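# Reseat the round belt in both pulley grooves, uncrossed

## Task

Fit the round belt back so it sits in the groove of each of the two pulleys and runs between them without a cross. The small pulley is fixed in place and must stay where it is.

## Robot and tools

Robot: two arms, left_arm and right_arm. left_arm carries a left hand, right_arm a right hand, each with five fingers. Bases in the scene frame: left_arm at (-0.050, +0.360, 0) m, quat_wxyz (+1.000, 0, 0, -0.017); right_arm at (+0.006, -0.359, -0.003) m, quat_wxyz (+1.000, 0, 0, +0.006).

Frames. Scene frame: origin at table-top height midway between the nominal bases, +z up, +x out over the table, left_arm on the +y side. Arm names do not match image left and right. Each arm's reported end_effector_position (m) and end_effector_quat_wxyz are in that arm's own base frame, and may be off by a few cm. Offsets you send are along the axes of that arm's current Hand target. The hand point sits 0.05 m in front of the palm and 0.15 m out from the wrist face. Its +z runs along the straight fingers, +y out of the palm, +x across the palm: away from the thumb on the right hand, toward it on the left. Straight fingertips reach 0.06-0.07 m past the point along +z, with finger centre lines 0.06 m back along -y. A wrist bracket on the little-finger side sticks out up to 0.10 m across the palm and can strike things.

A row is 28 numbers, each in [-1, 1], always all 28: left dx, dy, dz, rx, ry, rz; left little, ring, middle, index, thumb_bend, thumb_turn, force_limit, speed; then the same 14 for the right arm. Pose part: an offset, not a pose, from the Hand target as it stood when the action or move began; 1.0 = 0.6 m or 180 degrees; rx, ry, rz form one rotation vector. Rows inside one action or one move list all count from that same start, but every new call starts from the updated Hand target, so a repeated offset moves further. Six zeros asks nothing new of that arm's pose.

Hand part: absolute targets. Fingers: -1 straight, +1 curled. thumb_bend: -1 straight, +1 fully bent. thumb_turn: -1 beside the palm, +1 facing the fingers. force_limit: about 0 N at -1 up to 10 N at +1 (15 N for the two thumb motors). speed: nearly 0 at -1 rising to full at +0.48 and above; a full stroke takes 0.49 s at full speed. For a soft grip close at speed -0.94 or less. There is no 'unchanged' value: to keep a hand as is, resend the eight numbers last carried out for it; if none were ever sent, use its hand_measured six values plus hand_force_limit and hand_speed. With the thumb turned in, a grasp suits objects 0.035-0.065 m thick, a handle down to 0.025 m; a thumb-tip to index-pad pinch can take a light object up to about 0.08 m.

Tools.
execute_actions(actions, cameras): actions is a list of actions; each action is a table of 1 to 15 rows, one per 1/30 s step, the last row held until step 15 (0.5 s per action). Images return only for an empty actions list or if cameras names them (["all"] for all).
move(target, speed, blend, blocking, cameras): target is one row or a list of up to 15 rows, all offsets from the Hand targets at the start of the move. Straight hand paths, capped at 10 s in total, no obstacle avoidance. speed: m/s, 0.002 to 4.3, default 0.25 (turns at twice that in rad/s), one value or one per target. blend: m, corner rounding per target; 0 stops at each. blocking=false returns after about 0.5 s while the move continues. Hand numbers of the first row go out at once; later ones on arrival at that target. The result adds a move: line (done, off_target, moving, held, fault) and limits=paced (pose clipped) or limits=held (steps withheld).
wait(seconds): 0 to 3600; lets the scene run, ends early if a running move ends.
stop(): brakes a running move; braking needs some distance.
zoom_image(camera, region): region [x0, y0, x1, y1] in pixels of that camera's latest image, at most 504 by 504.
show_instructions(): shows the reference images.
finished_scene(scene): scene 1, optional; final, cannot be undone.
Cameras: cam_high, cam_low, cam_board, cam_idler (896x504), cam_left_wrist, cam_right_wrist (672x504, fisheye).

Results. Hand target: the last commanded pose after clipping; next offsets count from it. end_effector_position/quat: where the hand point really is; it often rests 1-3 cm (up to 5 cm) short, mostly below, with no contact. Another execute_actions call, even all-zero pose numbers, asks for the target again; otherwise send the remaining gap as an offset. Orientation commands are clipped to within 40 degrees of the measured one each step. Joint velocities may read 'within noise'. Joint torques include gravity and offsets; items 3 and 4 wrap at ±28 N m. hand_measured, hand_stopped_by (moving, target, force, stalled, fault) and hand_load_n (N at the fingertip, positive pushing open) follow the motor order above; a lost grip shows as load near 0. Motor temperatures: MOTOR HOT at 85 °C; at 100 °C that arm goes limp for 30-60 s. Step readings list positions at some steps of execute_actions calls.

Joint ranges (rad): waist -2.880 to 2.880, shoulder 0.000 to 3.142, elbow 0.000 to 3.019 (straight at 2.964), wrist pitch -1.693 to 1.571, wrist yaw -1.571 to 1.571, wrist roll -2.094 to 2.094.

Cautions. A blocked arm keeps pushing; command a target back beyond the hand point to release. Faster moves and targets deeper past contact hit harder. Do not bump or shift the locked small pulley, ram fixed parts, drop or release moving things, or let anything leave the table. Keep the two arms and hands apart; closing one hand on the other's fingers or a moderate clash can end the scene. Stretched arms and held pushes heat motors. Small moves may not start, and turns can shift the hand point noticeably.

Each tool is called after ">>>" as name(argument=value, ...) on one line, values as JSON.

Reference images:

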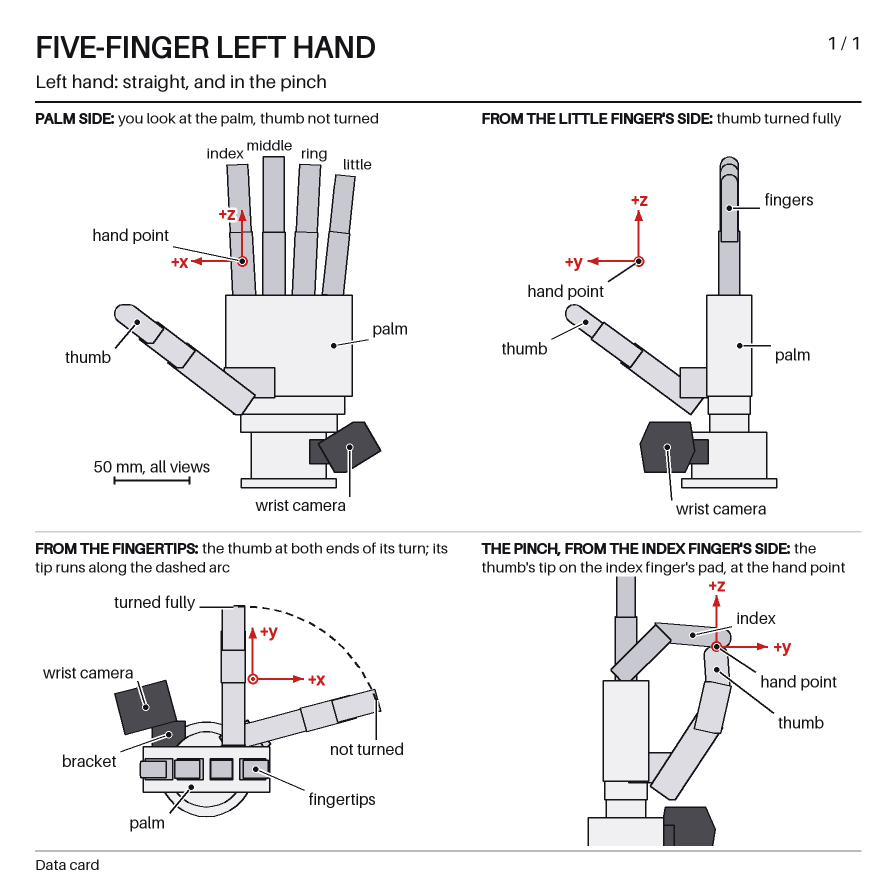

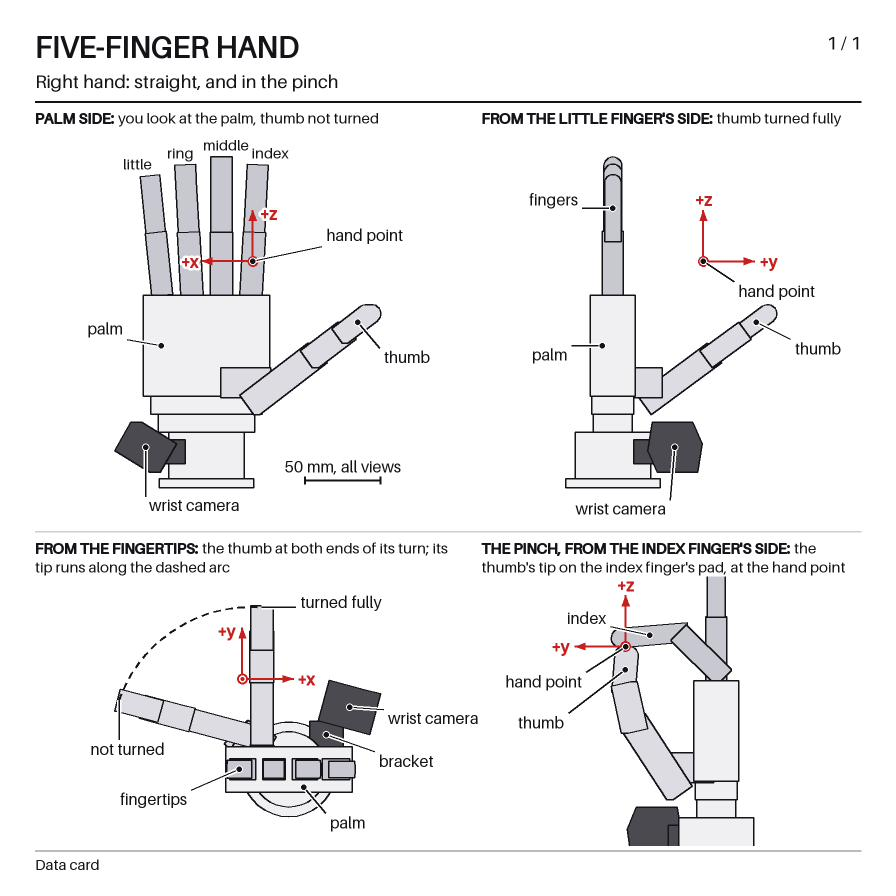

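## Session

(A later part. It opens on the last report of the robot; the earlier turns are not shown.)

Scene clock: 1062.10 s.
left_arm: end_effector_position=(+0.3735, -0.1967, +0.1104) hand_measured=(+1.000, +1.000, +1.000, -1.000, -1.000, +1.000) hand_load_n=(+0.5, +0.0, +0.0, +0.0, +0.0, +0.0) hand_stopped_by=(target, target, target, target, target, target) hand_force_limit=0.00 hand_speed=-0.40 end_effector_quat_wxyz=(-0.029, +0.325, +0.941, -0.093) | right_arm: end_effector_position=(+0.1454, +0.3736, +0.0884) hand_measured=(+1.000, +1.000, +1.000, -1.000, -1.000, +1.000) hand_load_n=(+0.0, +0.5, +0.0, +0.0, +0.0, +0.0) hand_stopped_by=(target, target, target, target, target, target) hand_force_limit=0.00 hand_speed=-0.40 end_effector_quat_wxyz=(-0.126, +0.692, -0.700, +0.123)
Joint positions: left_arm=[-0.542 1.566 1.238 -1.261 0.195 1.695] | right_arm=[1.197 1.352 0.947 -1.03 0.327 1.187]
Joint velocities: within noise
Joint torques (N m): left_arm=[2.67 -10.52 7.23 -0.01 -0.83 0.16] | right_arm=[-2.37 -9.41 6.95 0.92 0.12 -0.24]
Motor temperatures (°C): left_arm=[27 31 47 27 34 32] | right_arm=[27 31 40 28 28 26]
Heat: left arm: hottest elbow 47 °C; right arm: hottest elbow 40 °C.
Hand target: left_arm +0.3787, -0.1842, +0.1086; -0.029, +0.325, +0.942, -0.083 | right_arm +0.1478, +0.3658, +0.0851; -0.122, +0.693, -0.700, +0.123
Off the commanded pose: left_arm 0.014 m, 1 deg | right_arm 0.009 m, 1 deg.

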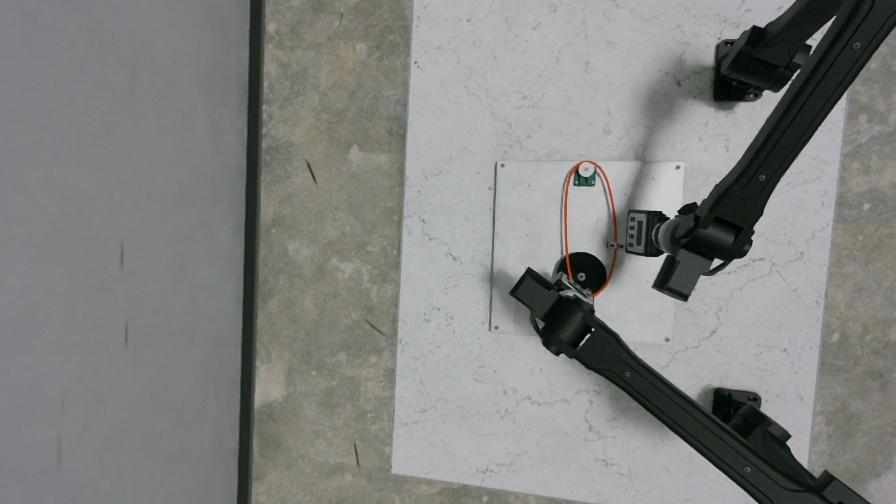

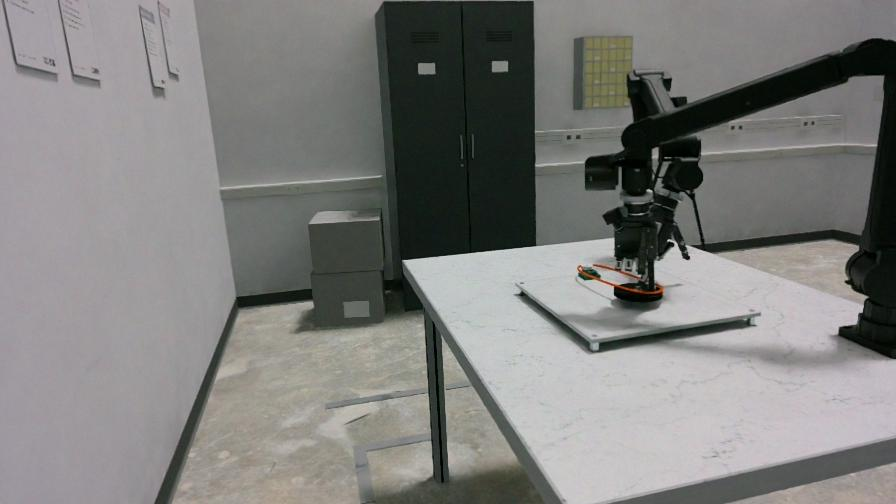

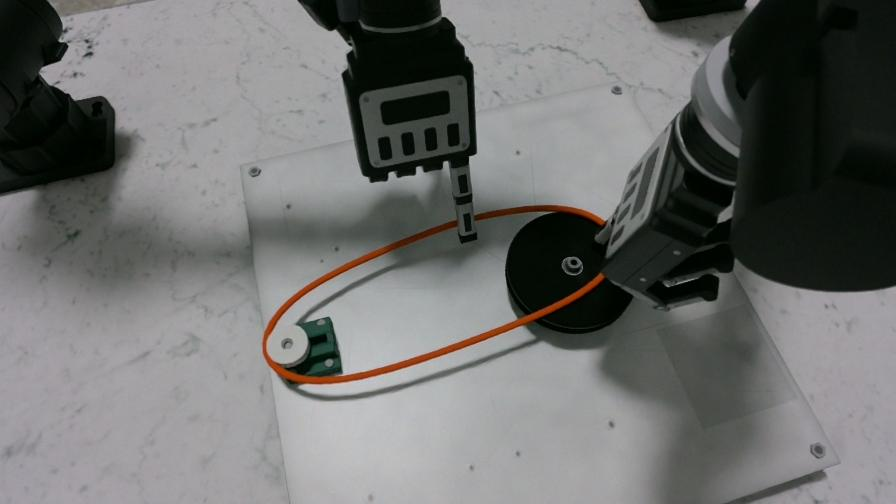

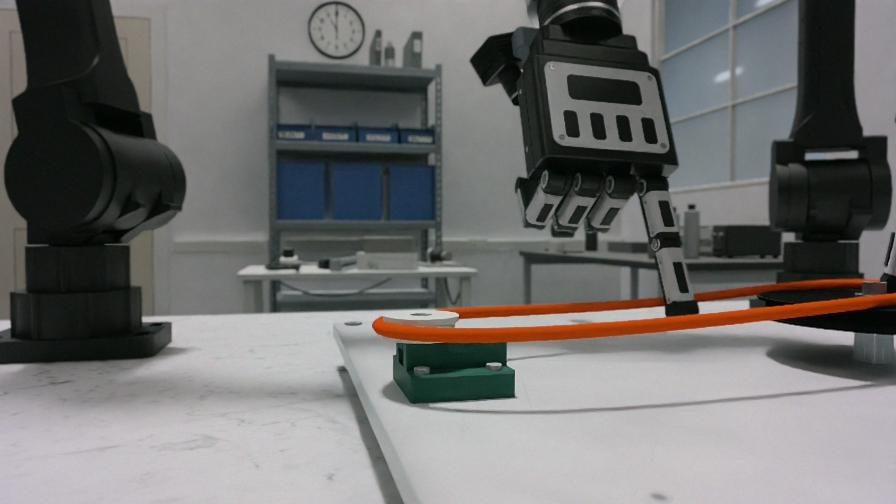

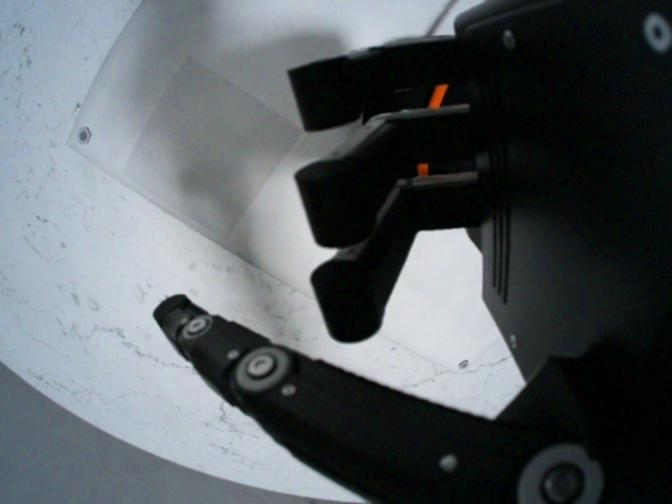

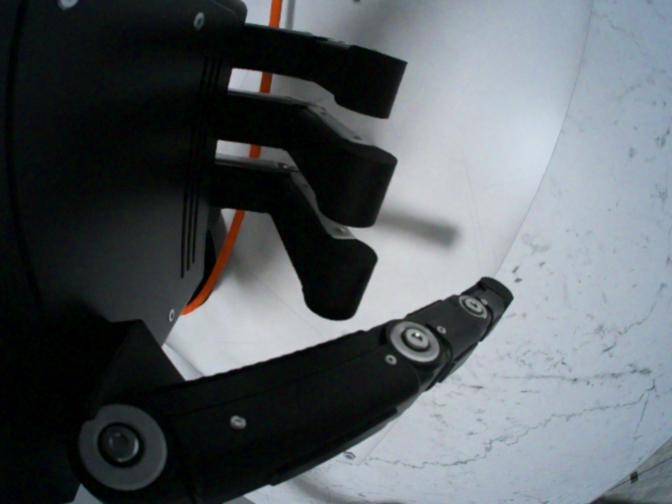

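>>> move(target=[0,0,0,0,0,0,1,1,1,-1,-1,1,0,-0.4,0,0.0098,0.0124,0,0,0,1,1,1,-1,-1,1,0,-0.4], speed=0.03, cameras=["cam_high","cam_low","cam_idler"])

>>> zoom_image(camera="cam_idler", region=[650, 250, 896, 350])

>>> zoom_image(camera="cam_low", region=[610, 265, 670, 310])

Scene clock: 1139.83 s.
left_arm: end_effector_position=(+0.3735, -0.1967, +0.1104) hand_measured=(+1.000, +1.000, +1.000, -1.000, -1.000, +1.000) hand_load_n=(+0.0, +0.0, +0.0, +0.0, +0.0, +0.0) hand_stopped_by=(target, target, target, target, target, target) hand_force_limit=0.00 hand_speed=-0.40 end_effector_quat_wxyz=(-0.029, +0.325, +0.941, -0.093) | right_arm: end_effector_position=(+0.1451, +0.3729, +0.0826) hand_measured=(+1.000, +1.000, +1.000, -1.000, -1.000, +1.000) hand_load_n=(+0.0, +0.0, +0.0, +0.0, +0.0, +0.0) hand_stopped_by=(target, target, target, target, target, target) hand_force_limit=0.00 hand_speed=-0.40 end_effector_quat_wxyz=(-0.129, +0.691, -0.701, +0.121)
Joint positions: left_arm=[-0.542 1.566 1.238 -1.261 0.195 1.695] | right_arm=[1.197 1.352 0.93 -1.006 0.327 1.187]
Joint torques (N m): left_arm=[2.61 -10.52 7.2 0.06 -0.81 0.16] | right_arm=[-1.73 -8.64 6.82 0.77 0.15 -0.17]
Heat: left arm: hottest elbow 47 °C; right arm: hottest elbow 40 °C.
Hand target: left_arm +0.3786, -0.1843, +0.1086; -0.029, +0.325, +0.942, -0.083 | right_arm +0.1448, +0.3657, +0.0760; -0.122, +0.693, -0.700, +0.123
Off the commanded pose: left_arm 0.014 m, 1 deg | right_arm 0.010 m, 1 deg.
move: done

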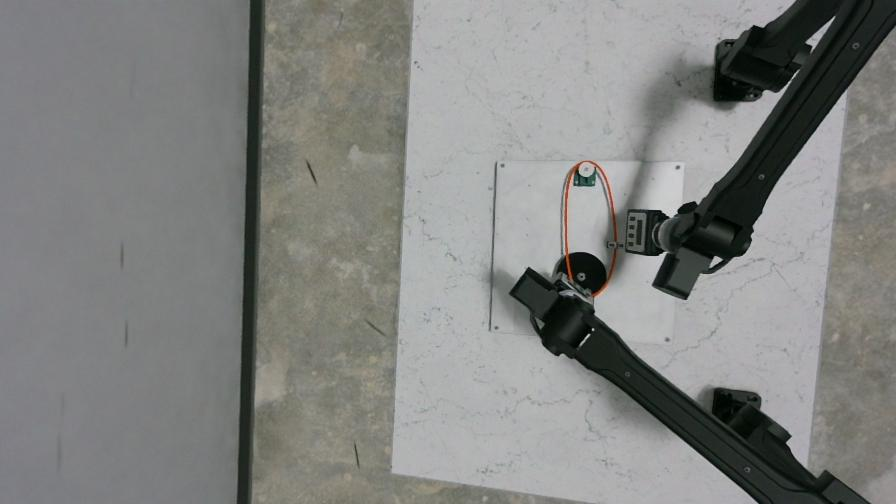

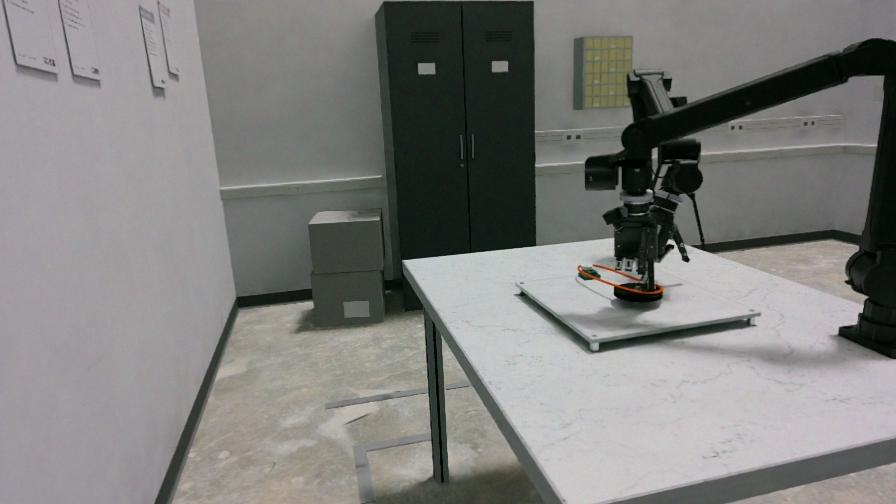

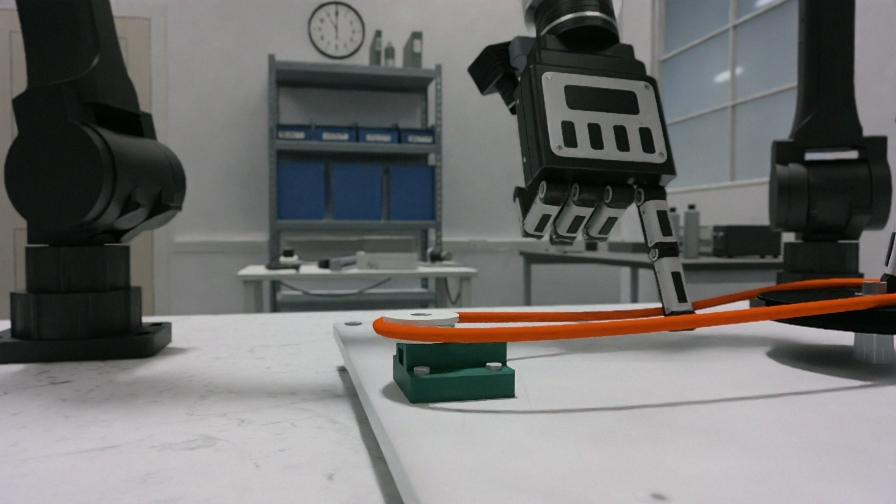

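Scaled by 2.049 from the camera's image (finer frame: 1280x720).

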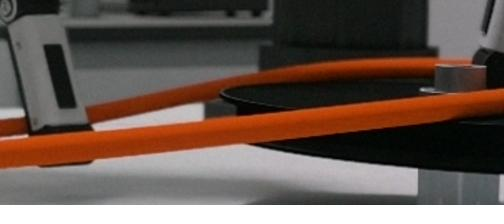

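Scaled by 8.400 from the camera's image (finer frame: 1280x720).

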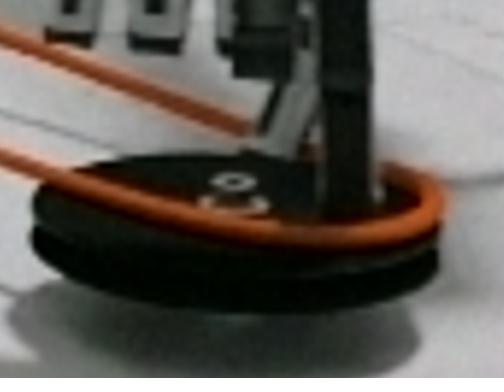

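>>> move(target=[0,0,0,0,0,0,1,1,1,-1,-1,1,0,-0.4,-0.0418,-0.0093,0.0087,0,0,0,1,1,1,-1,-1,1,0,-0.4], speed=0.03, cameras=["cam_high","cam_low","cam_idler","cam_board"])

>>> zoom_image(camera="cam_idler", region=[650, 250, 896, 350])

>>> zoom_image(camera="cam_low", region=[610, 265, 670, 310])

>>> zoom_image(camera="cam_board", region=[420, 160, 660, 350])

Scene clock: 1149.87 s.
left_arm: end_effector_position=(+0.3736, -0.1965, +0.1104) hand_measured=(+1.000, +1.000, +1.000, -1.000, -1.000, +1.000) hand_load_n=(+0.0, +0.0, +0.0, +0.5, -0.5, +0.0) hand_stopped_by=(target, target, target, target, target, target) hand_force_limit=0.00 hand_speed=-0.40 end_effector_quat_wxyz=(-0.029, +0.325, +0.941, -0.093) | right_arm: end_effector_position=(+0.1476, +0.3770, +0.0734) hand_measured=(+1.000, +1.000, +1.000, -1.000, -1.000, +1.000) hand_load_n=(+0.0, +0.0, +0.0, +0.0, +0.0, +0.0) hand_stopped_by=(target, target, target, target, target, target) hand_force_limit=0.00 hand_speed=-0.40 end_effector_quat_wxyz=(-0.121, +0.692, -0.700, +0.127)
Joint positions: left_arm=[-0.542 1.566 1.238 -1.261 0.195 1.695] | right_arm=[1.197 1.389 0.941 -1 0.331 1.187]
Joint torques (N m): left_arm=[2.67 -10.46 7.19 0.01 -0.8 0.15] | right_arm=[-1.26 -6.07 10.77 0.95 0.03 -0.11]
Heat: left arm: hottest elbow 47 °C; right arm: hottest elbow 40 °C.
Hand target: left_arm +0.3786, -0.1843, +0.1086; -0.029, +0.325, +0.942, -0.083 | right_arm +0.1521, +0.3908, +0.0730; -0.122, +0.693, -0.700, +0.123
Off the commanded pose: left_arm 0.013 m, 1 deg | right_arm 0.014 m, 0 deg.
move: off_target (right_arm)
Images, in order (width x height): cam_high 896x504, cam_low 896x504, cam_board 896x504, cam_idler 896x504.

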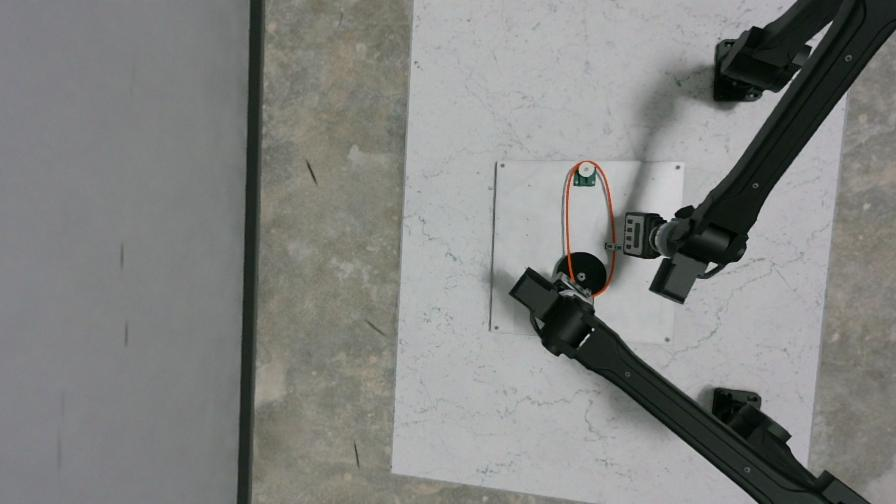

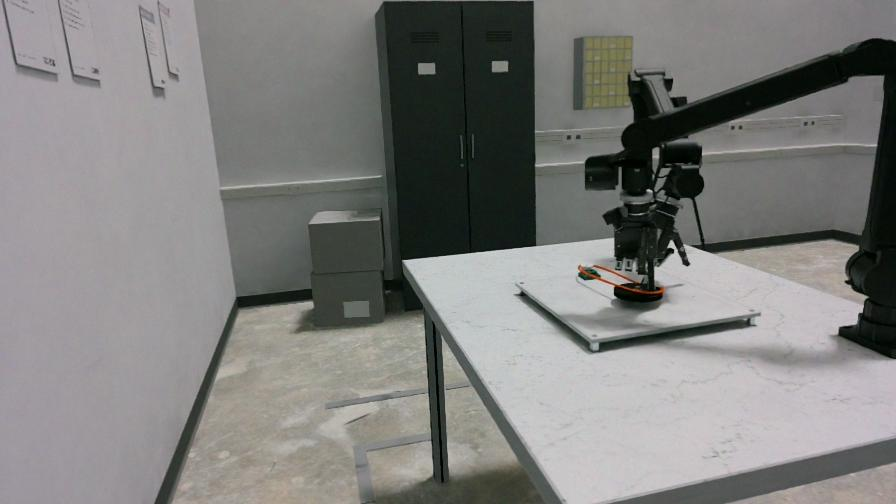

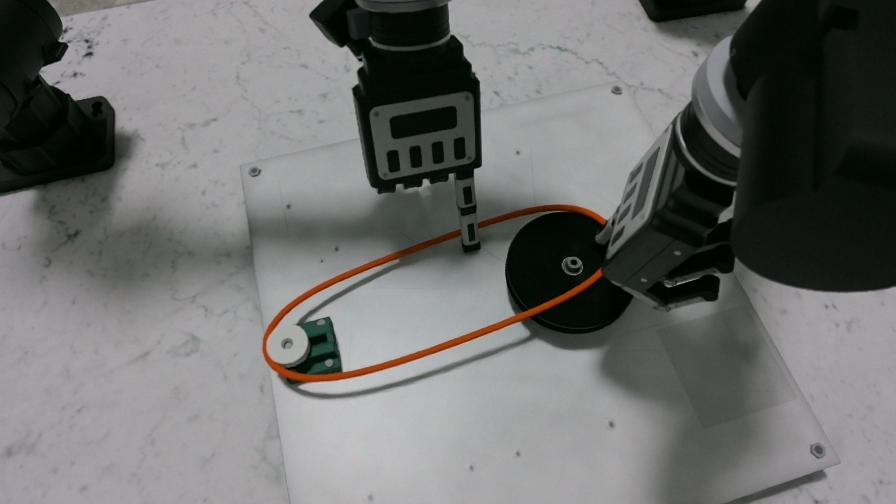

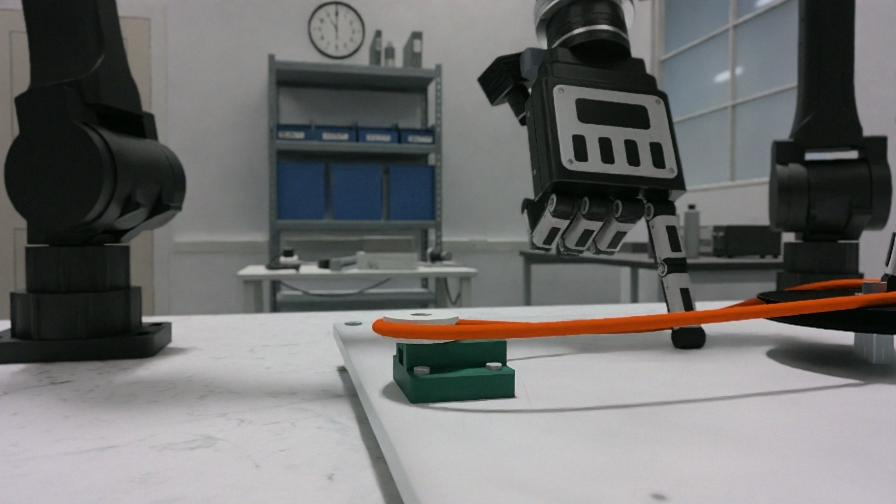

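Scaled by 2.049 from the camera's image (finer frame: 1280x720).

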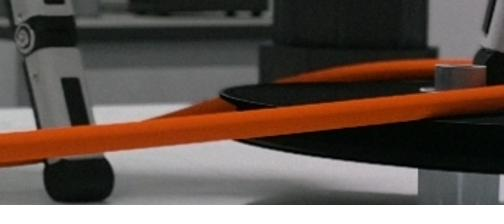

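Scaled by 8.400 from the camera's image (finer frame: 1280x720).

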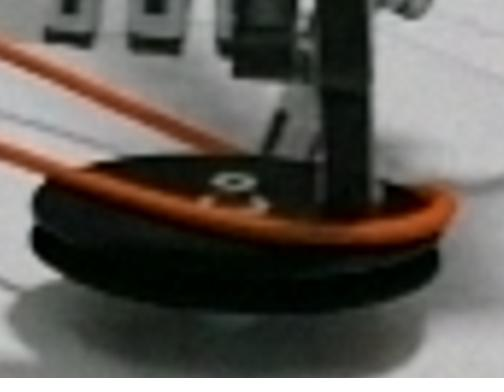

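Scaled by 2.100 from the camera's image (finer frame: 1280x720).

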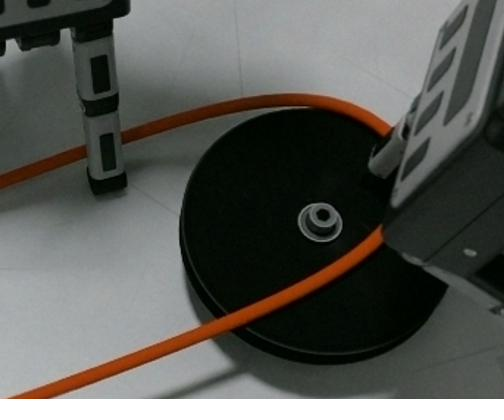

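>>> move(target=[0.0122,0.0092,-0.0016,0,0,0,1,1,1,-1,-1,1,0,-0.4,0,0,0,0,0,0,1,1,1,-1,-1,1,0,-0.4], speed=0.03, cameras=["cam_high","cam_low","cam_idler","cam_board"])

>>> zoom_image(camera="cam_idler", region=[650, 250, 896, 350])

>>> zoom_image(camera="cam_low", region=[610, 265, 670, 310])

>>> zoom_image(camera="cam_board", region=[420, 160, 660, 350])

Scene clock: 1162.50 s.
left_arm: end_effector_position=(+0.3728, -0.1921, +0.1105) hand_measured=(+1.000, +1.000, +1.000, -1.000, -1.000, +1.000) hand_load_n=(+0.0, +0.0, +0.0, +0.5, +0.0, +0.0) hand_stopped_by=(target, target, target, target, target, target) hand_force_limit=0.00 hand_speed=-0.40 end_effector_quat_wxyz=(-0.028, +0.325, +0.941, -0.094) | right_arm: end_effector_position=(+0.1476, +0.3770, +0.0734) hand_measured=(+1.000, +1.000, +1.000, -1.000, -1.000, +1.000) hand_load_n=(+0.0, +0.0, +0.0, +0.0, +0.0, +0.0) hand_stopped_by=(target, target, target, target, target, target) hand_force_limit=0.00 hand_speed=-0.40 end_effector_quat_wxyz=(-0.121, +0.692, -0.700, +0.127)
Joint positions: left_arm=[-0.534 1.558 1.229 -1.261 0.196 1.704] | right_arm=[1.197 1.389 0.941 -1 0.331 1.187]
Joint torques (N m): left_arm=[3.19 -10.87 6.49 -0.01 -0.88 0.19] | right_arm=[-1.26 -6.01 10.78 0.96 0.03 -0.11]
Heat: left arm: hottest elbow 47 °C; right arm: hottest elbow 42 °C.
Hand target: left_arm +0.3764, -0.1754, +0.1087; -0.028, +0.325, +0.942, -0.083 | right_arm +0.1521, +0.3908, +0.0730; -0.122, +0.693, -0.700, +0.123
Off the commanded pose: left_arm 0.017 m, 1 deg | right_arm 0.015 m, 0 deg.
move: off_target (left_arm)
Images, in order (width x height): cam_high 896x504, cam_low 896x504, cam_board 896x504, cam_idler 896x504.

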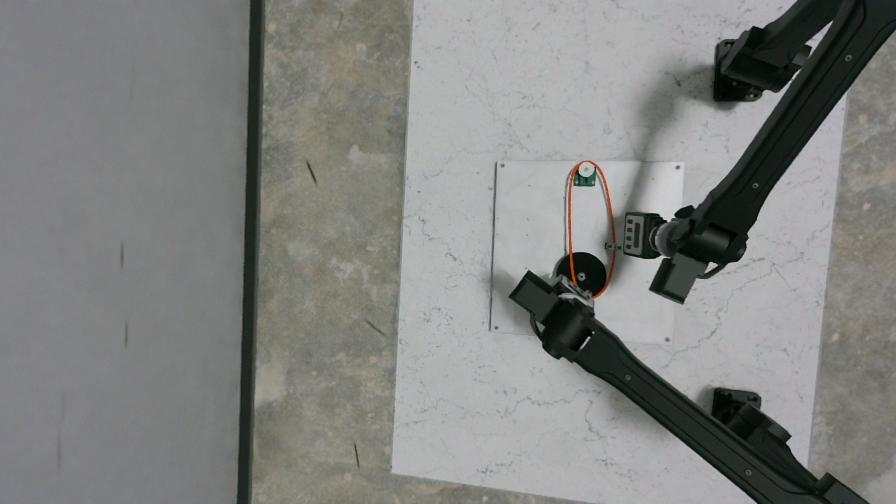

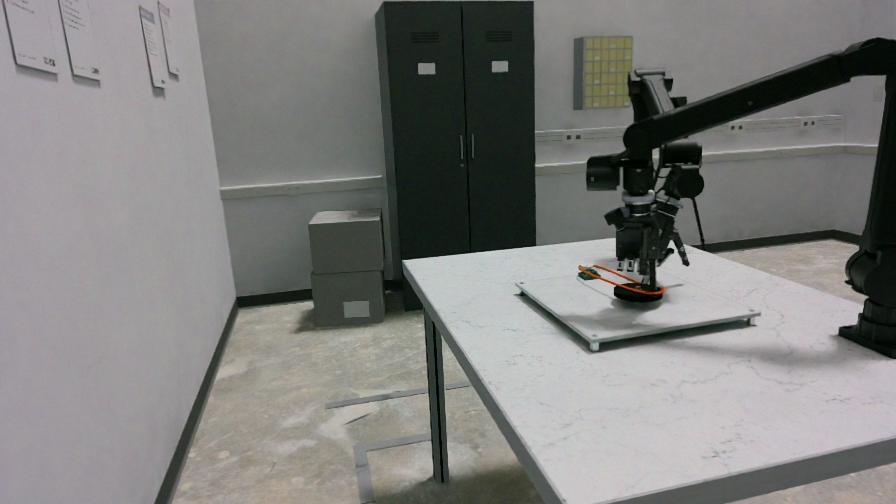

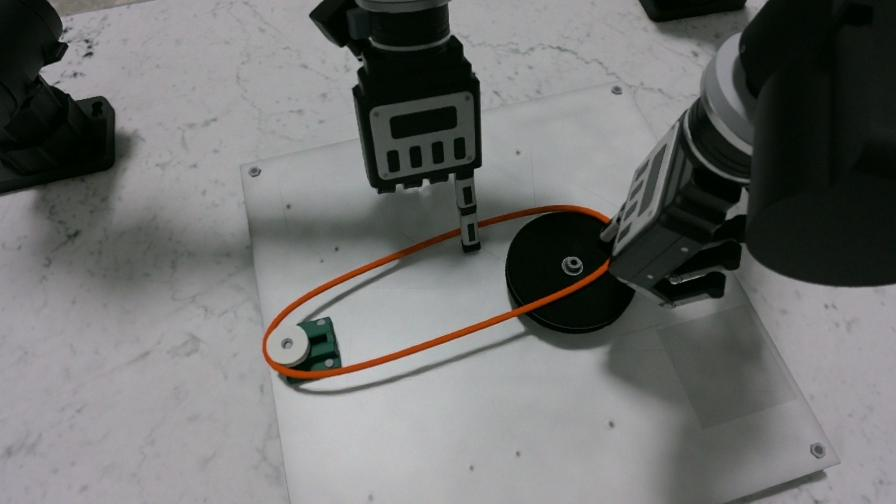

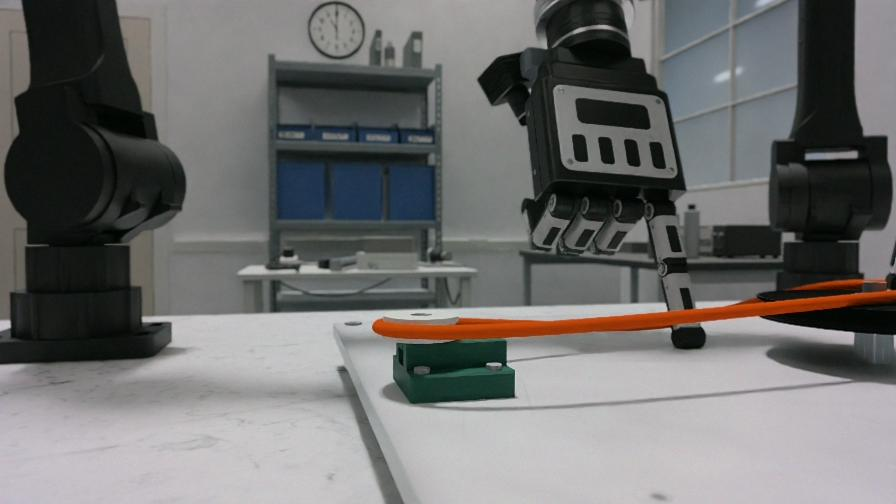

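Scaled by 2.049 from the camera's image (finer frame: 1280x720).

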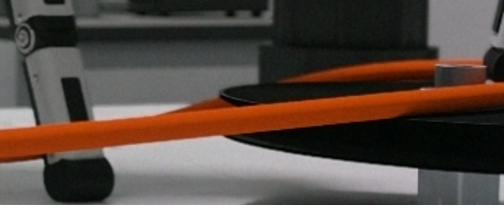

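Scaled by 8.400 from the camera's image (finer frame: 1280x720).

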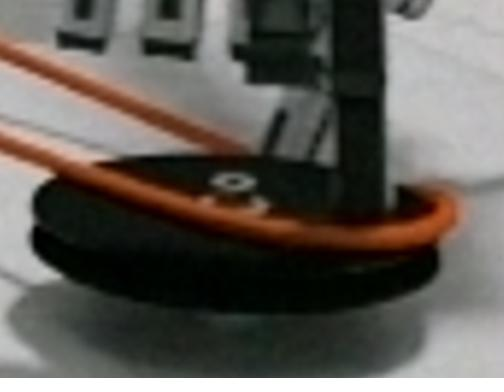

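Scaled by 2.100 from the camera's image (finer frame: 1280x720).

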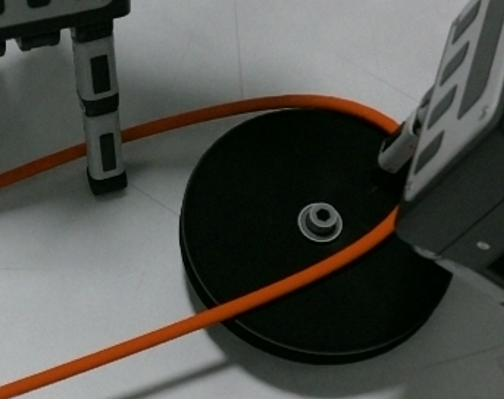

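>>> move(target=[0,0,0,0,0,0,1,1,1,-1,-1,1,0,-0.4,-0.0250,-0.0032,0.0012,0,0,0,1,1,1,-1,-1,1,0,-0.4], speed=0.03, cameras=["cam_high","cam_low","cam_idler","cam_board"])

>>> zoom_image(camera="cam_idler", region=[650, 250, 896, 350])

>>> zoom_image(camera="cam_board", region=[420, 160, 660, 350])

Scene clock: 1181.63 s.
left_arm: end_effector_position=(+0.3741, -0.1910, +0.1106) hand_measured=(+1.000, +1.000, +1.000, -1.000, -1.000, +1.000) hand_load_n=(+0.0, +0.0, +0.0, +0.5, +0.0, +0.0) hand_stopped_by=(target, target, target, target, target, target) hand_force_limit=0.00 hand_speed=-0.40 end_effector_quat_wxyz=(-0.027, +0.326, +0.940, -0.094) | right_arm: end_effector_position=(+0.1527, +0.3878, +0.0735) hand_measured=(+1.000, +1.000, +1.000, -1.000, -1.000, +1.000) hand_load_n=(+0.0, +0.0, +0.0, +0.0, +0.0, +0.0) hand_stopped_by=(target, target, target, target, target, target) hand_force_limit=0.00 hand_speed=-0.40 end_effector_quat_wxyz=(-0.120, +0.692, -0.700, +0.130)
Joint positions: left_arm=[-0.53 1.557 1.229 -1.26 0.196 1.709] | right_arm=[1.197 1.422 0.976 -1.006 0.335 1.187]
Joint torques (N m): left_arm=[2.84 -10.81 6.5 -0.01 -0.88 0.18] | right_arm=[-0.56 -6.59 11 1.01 -0.09 -0.02]
Heat: left arm: hottest elbow 45 °C; right arm: hottest elbow 43 °C.
Hand target: left_arm +0.3763, -0.1754, +0.1088; -0.029, +0.325, +0.942, -0.083 | right_arm +0.1543, +0.4057, +0.0729; -0.122, +0.693, -0.700, +0.123
Off the commanded pose: left_arm 0.016 m, 1 deg | right_arm 0.018 m, 1 deg.
move: off_target (right_arm)
Images, in order (width x height): cam_high 896x504, cam_low 896x504, cam_board 896x504, cam_idler 896x504.

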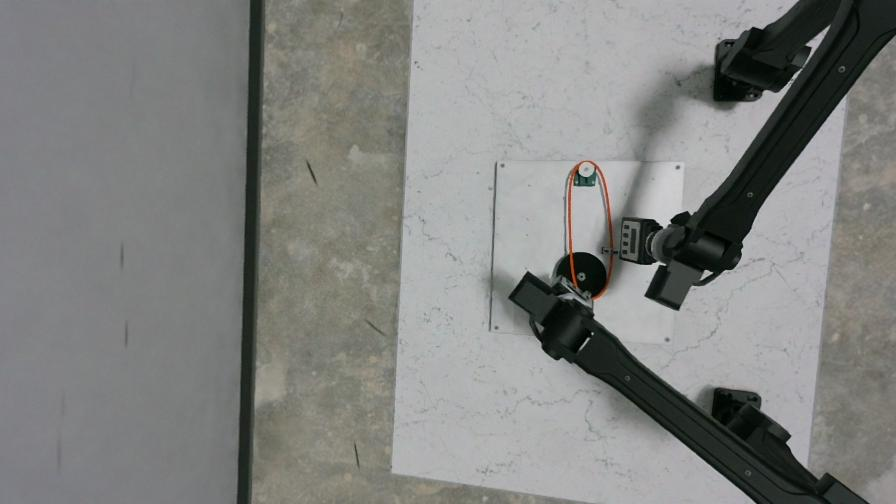

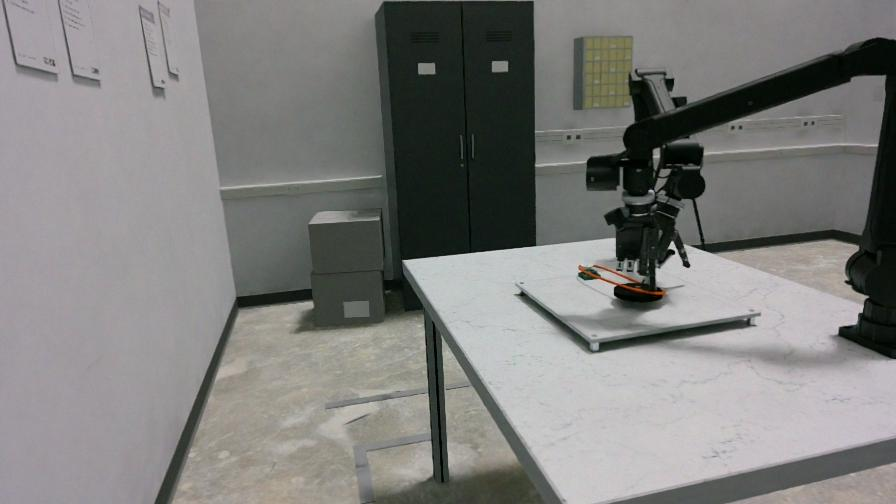

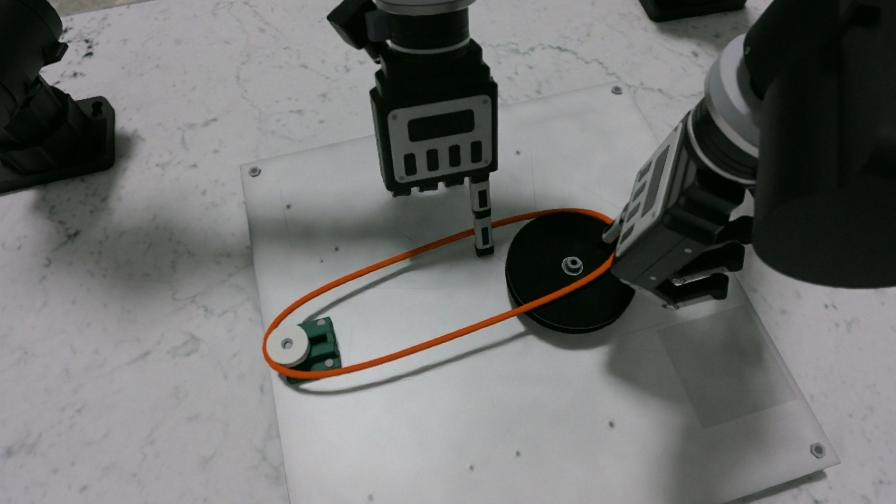

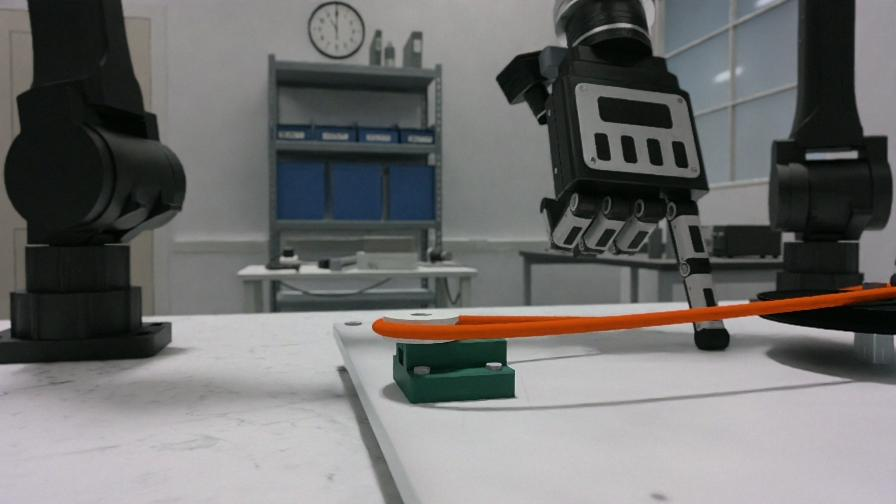

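Scaled by 2.049 from the camera's image (finer frame: 1280x720).

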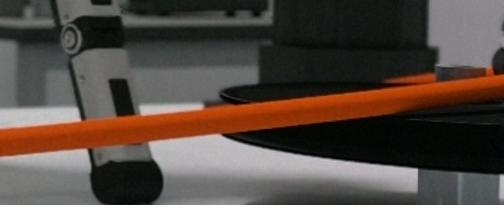

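Scaled by 2.100 from the camera's image (finer frame: 1280x720).

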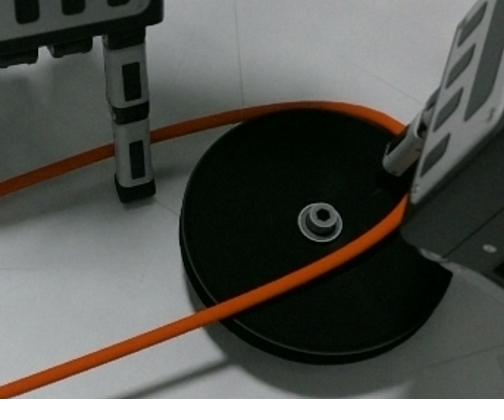

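>>> move(target=[-0.0107,0.0130,-0.0023,0,0,0,1,1,1,-1,-1,1,0,-0.4,0,0,0,0,0,0,1,1,1,-1,-1,1,0,-0.4], speed=0.03, cameras=["cam_high","cam_low","cam_idler","cam_board"])

>>> zoom_image(camera="cam_low", region=[610, 265, 670, 310])

>>> zoom_image(camera="cam_board", region=[420, 160, 660, 350])

Scene clock: 1191.67 s.
left_arm: end_effector_position=(+0.3763, -0.1880, +0.1105) hand_measured=(+1.000, +1.000, +1.000, -1.000, -1.000, +1.000) hand_load_n=(+0.0, +0.0, +0.0, +0.5, +0.0, +0.0) hand_stopped_by=(target, target, target, target, target, target) hand_force_limit=0.00 hand_speed=-0.40 end_effector_quat_wxyz=(-0.027, +0.326, +0.940, -0.096) | right_arm: end_effector_position=(+0.1533, +0.3894, +0.0736) hand_measured=(+1.000, +1.000, +1.000, -1.000, -1.000, +1.000) hand_load_n=(+0.0, +0.5, +0.5, +0.0, +0.0, +0.0) hand_stopped_by=(target, target, target, target, target, target) hand_force_limit=0.00 hand_speed=-0.40 end_effector_quat_wxyz=(-0.120, +0.692, -0.700, +0.130)
Joint positions: left_arm=[-0.521 1.557 1.229 -1.26 0.198 1.719] | right_arm=[1.197 1.426 0.981 -1.006 0.335 1.187]
Joint torques (N m): left_arm=[3.43 -9.58 8.14 -0.24 -0.98 0.21] | right_arm=[-0.56 -6.71 10.8 0.96 -0.09 -0.02]
Heat: left arm: hottest elbow 45 °C; right arm: hottest elbow 42 °C.
Hand target: left_arm +0.3862, -0.1731, +0.1087; -0.029, +0.325, +0.942, -0.083 | right_arm +0.1543, +0.4057, +0.0730; -0.122, +0.693, -0.700, +0.123
Off the commanded pose: left_arm 0.018 m, 2 deg | right_arm 0.016 m, 1 deg.
move: off_target (left_arm)
Images, in order (width x height): cam_high 896x504, cam_low 896x504, cam_board 896x504, cam_idler 896x504.

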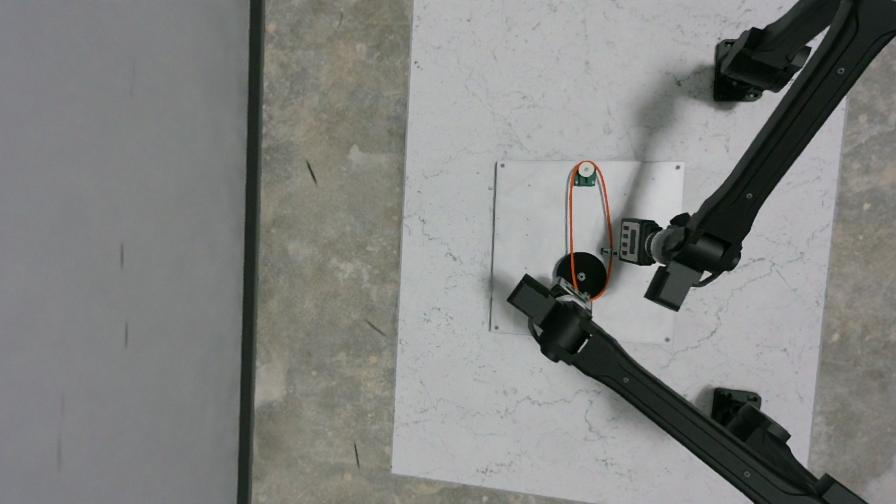

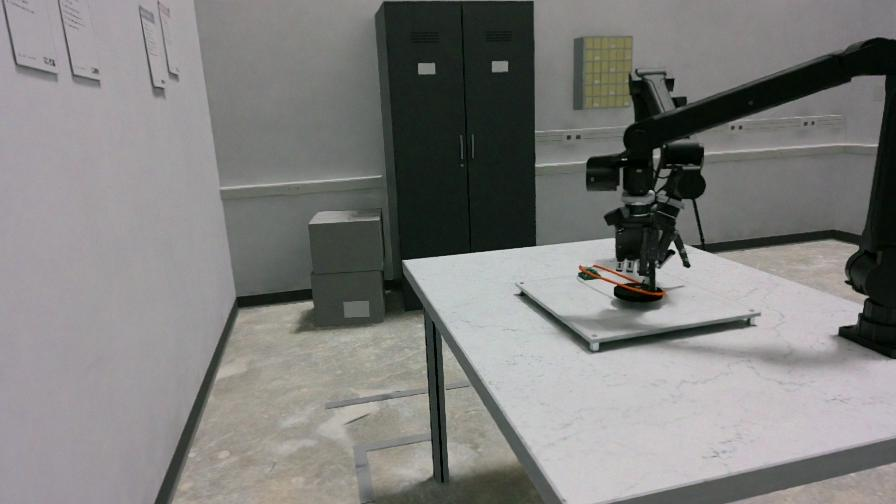

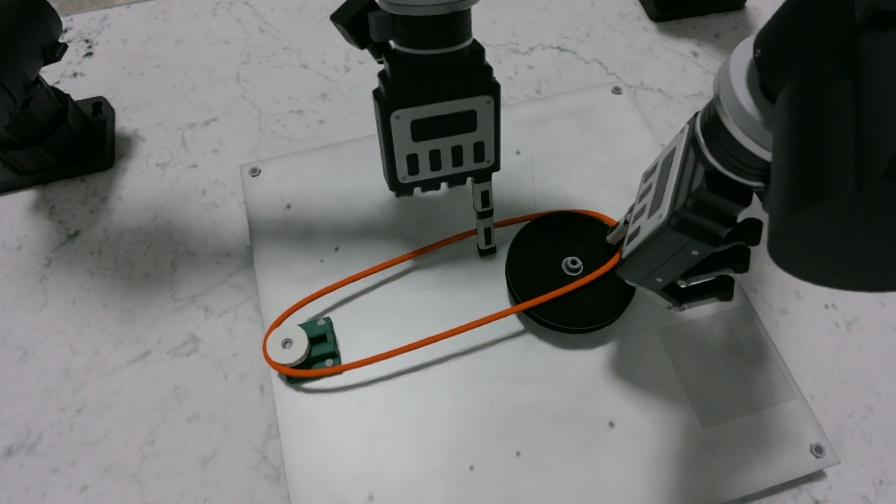

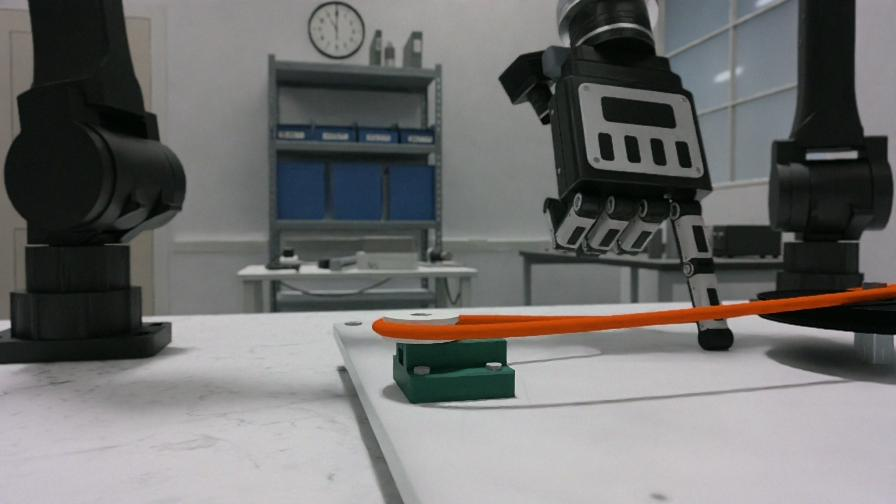

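Scaled by 8.400 from the camera's image (finer frame: 1280x720).

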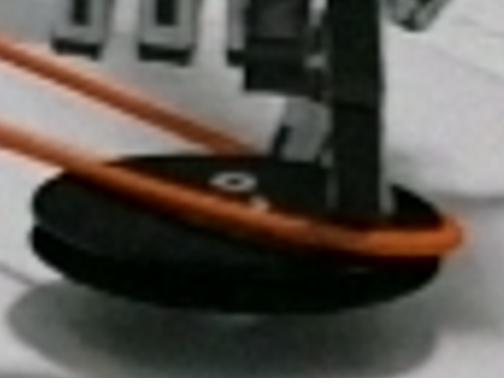

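Scaled by 2.100 from the camera's image (finer frame: 1280x720).

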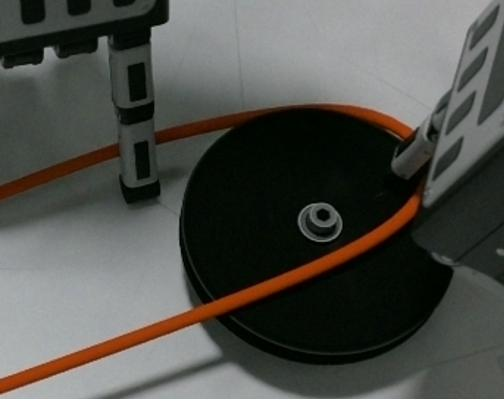

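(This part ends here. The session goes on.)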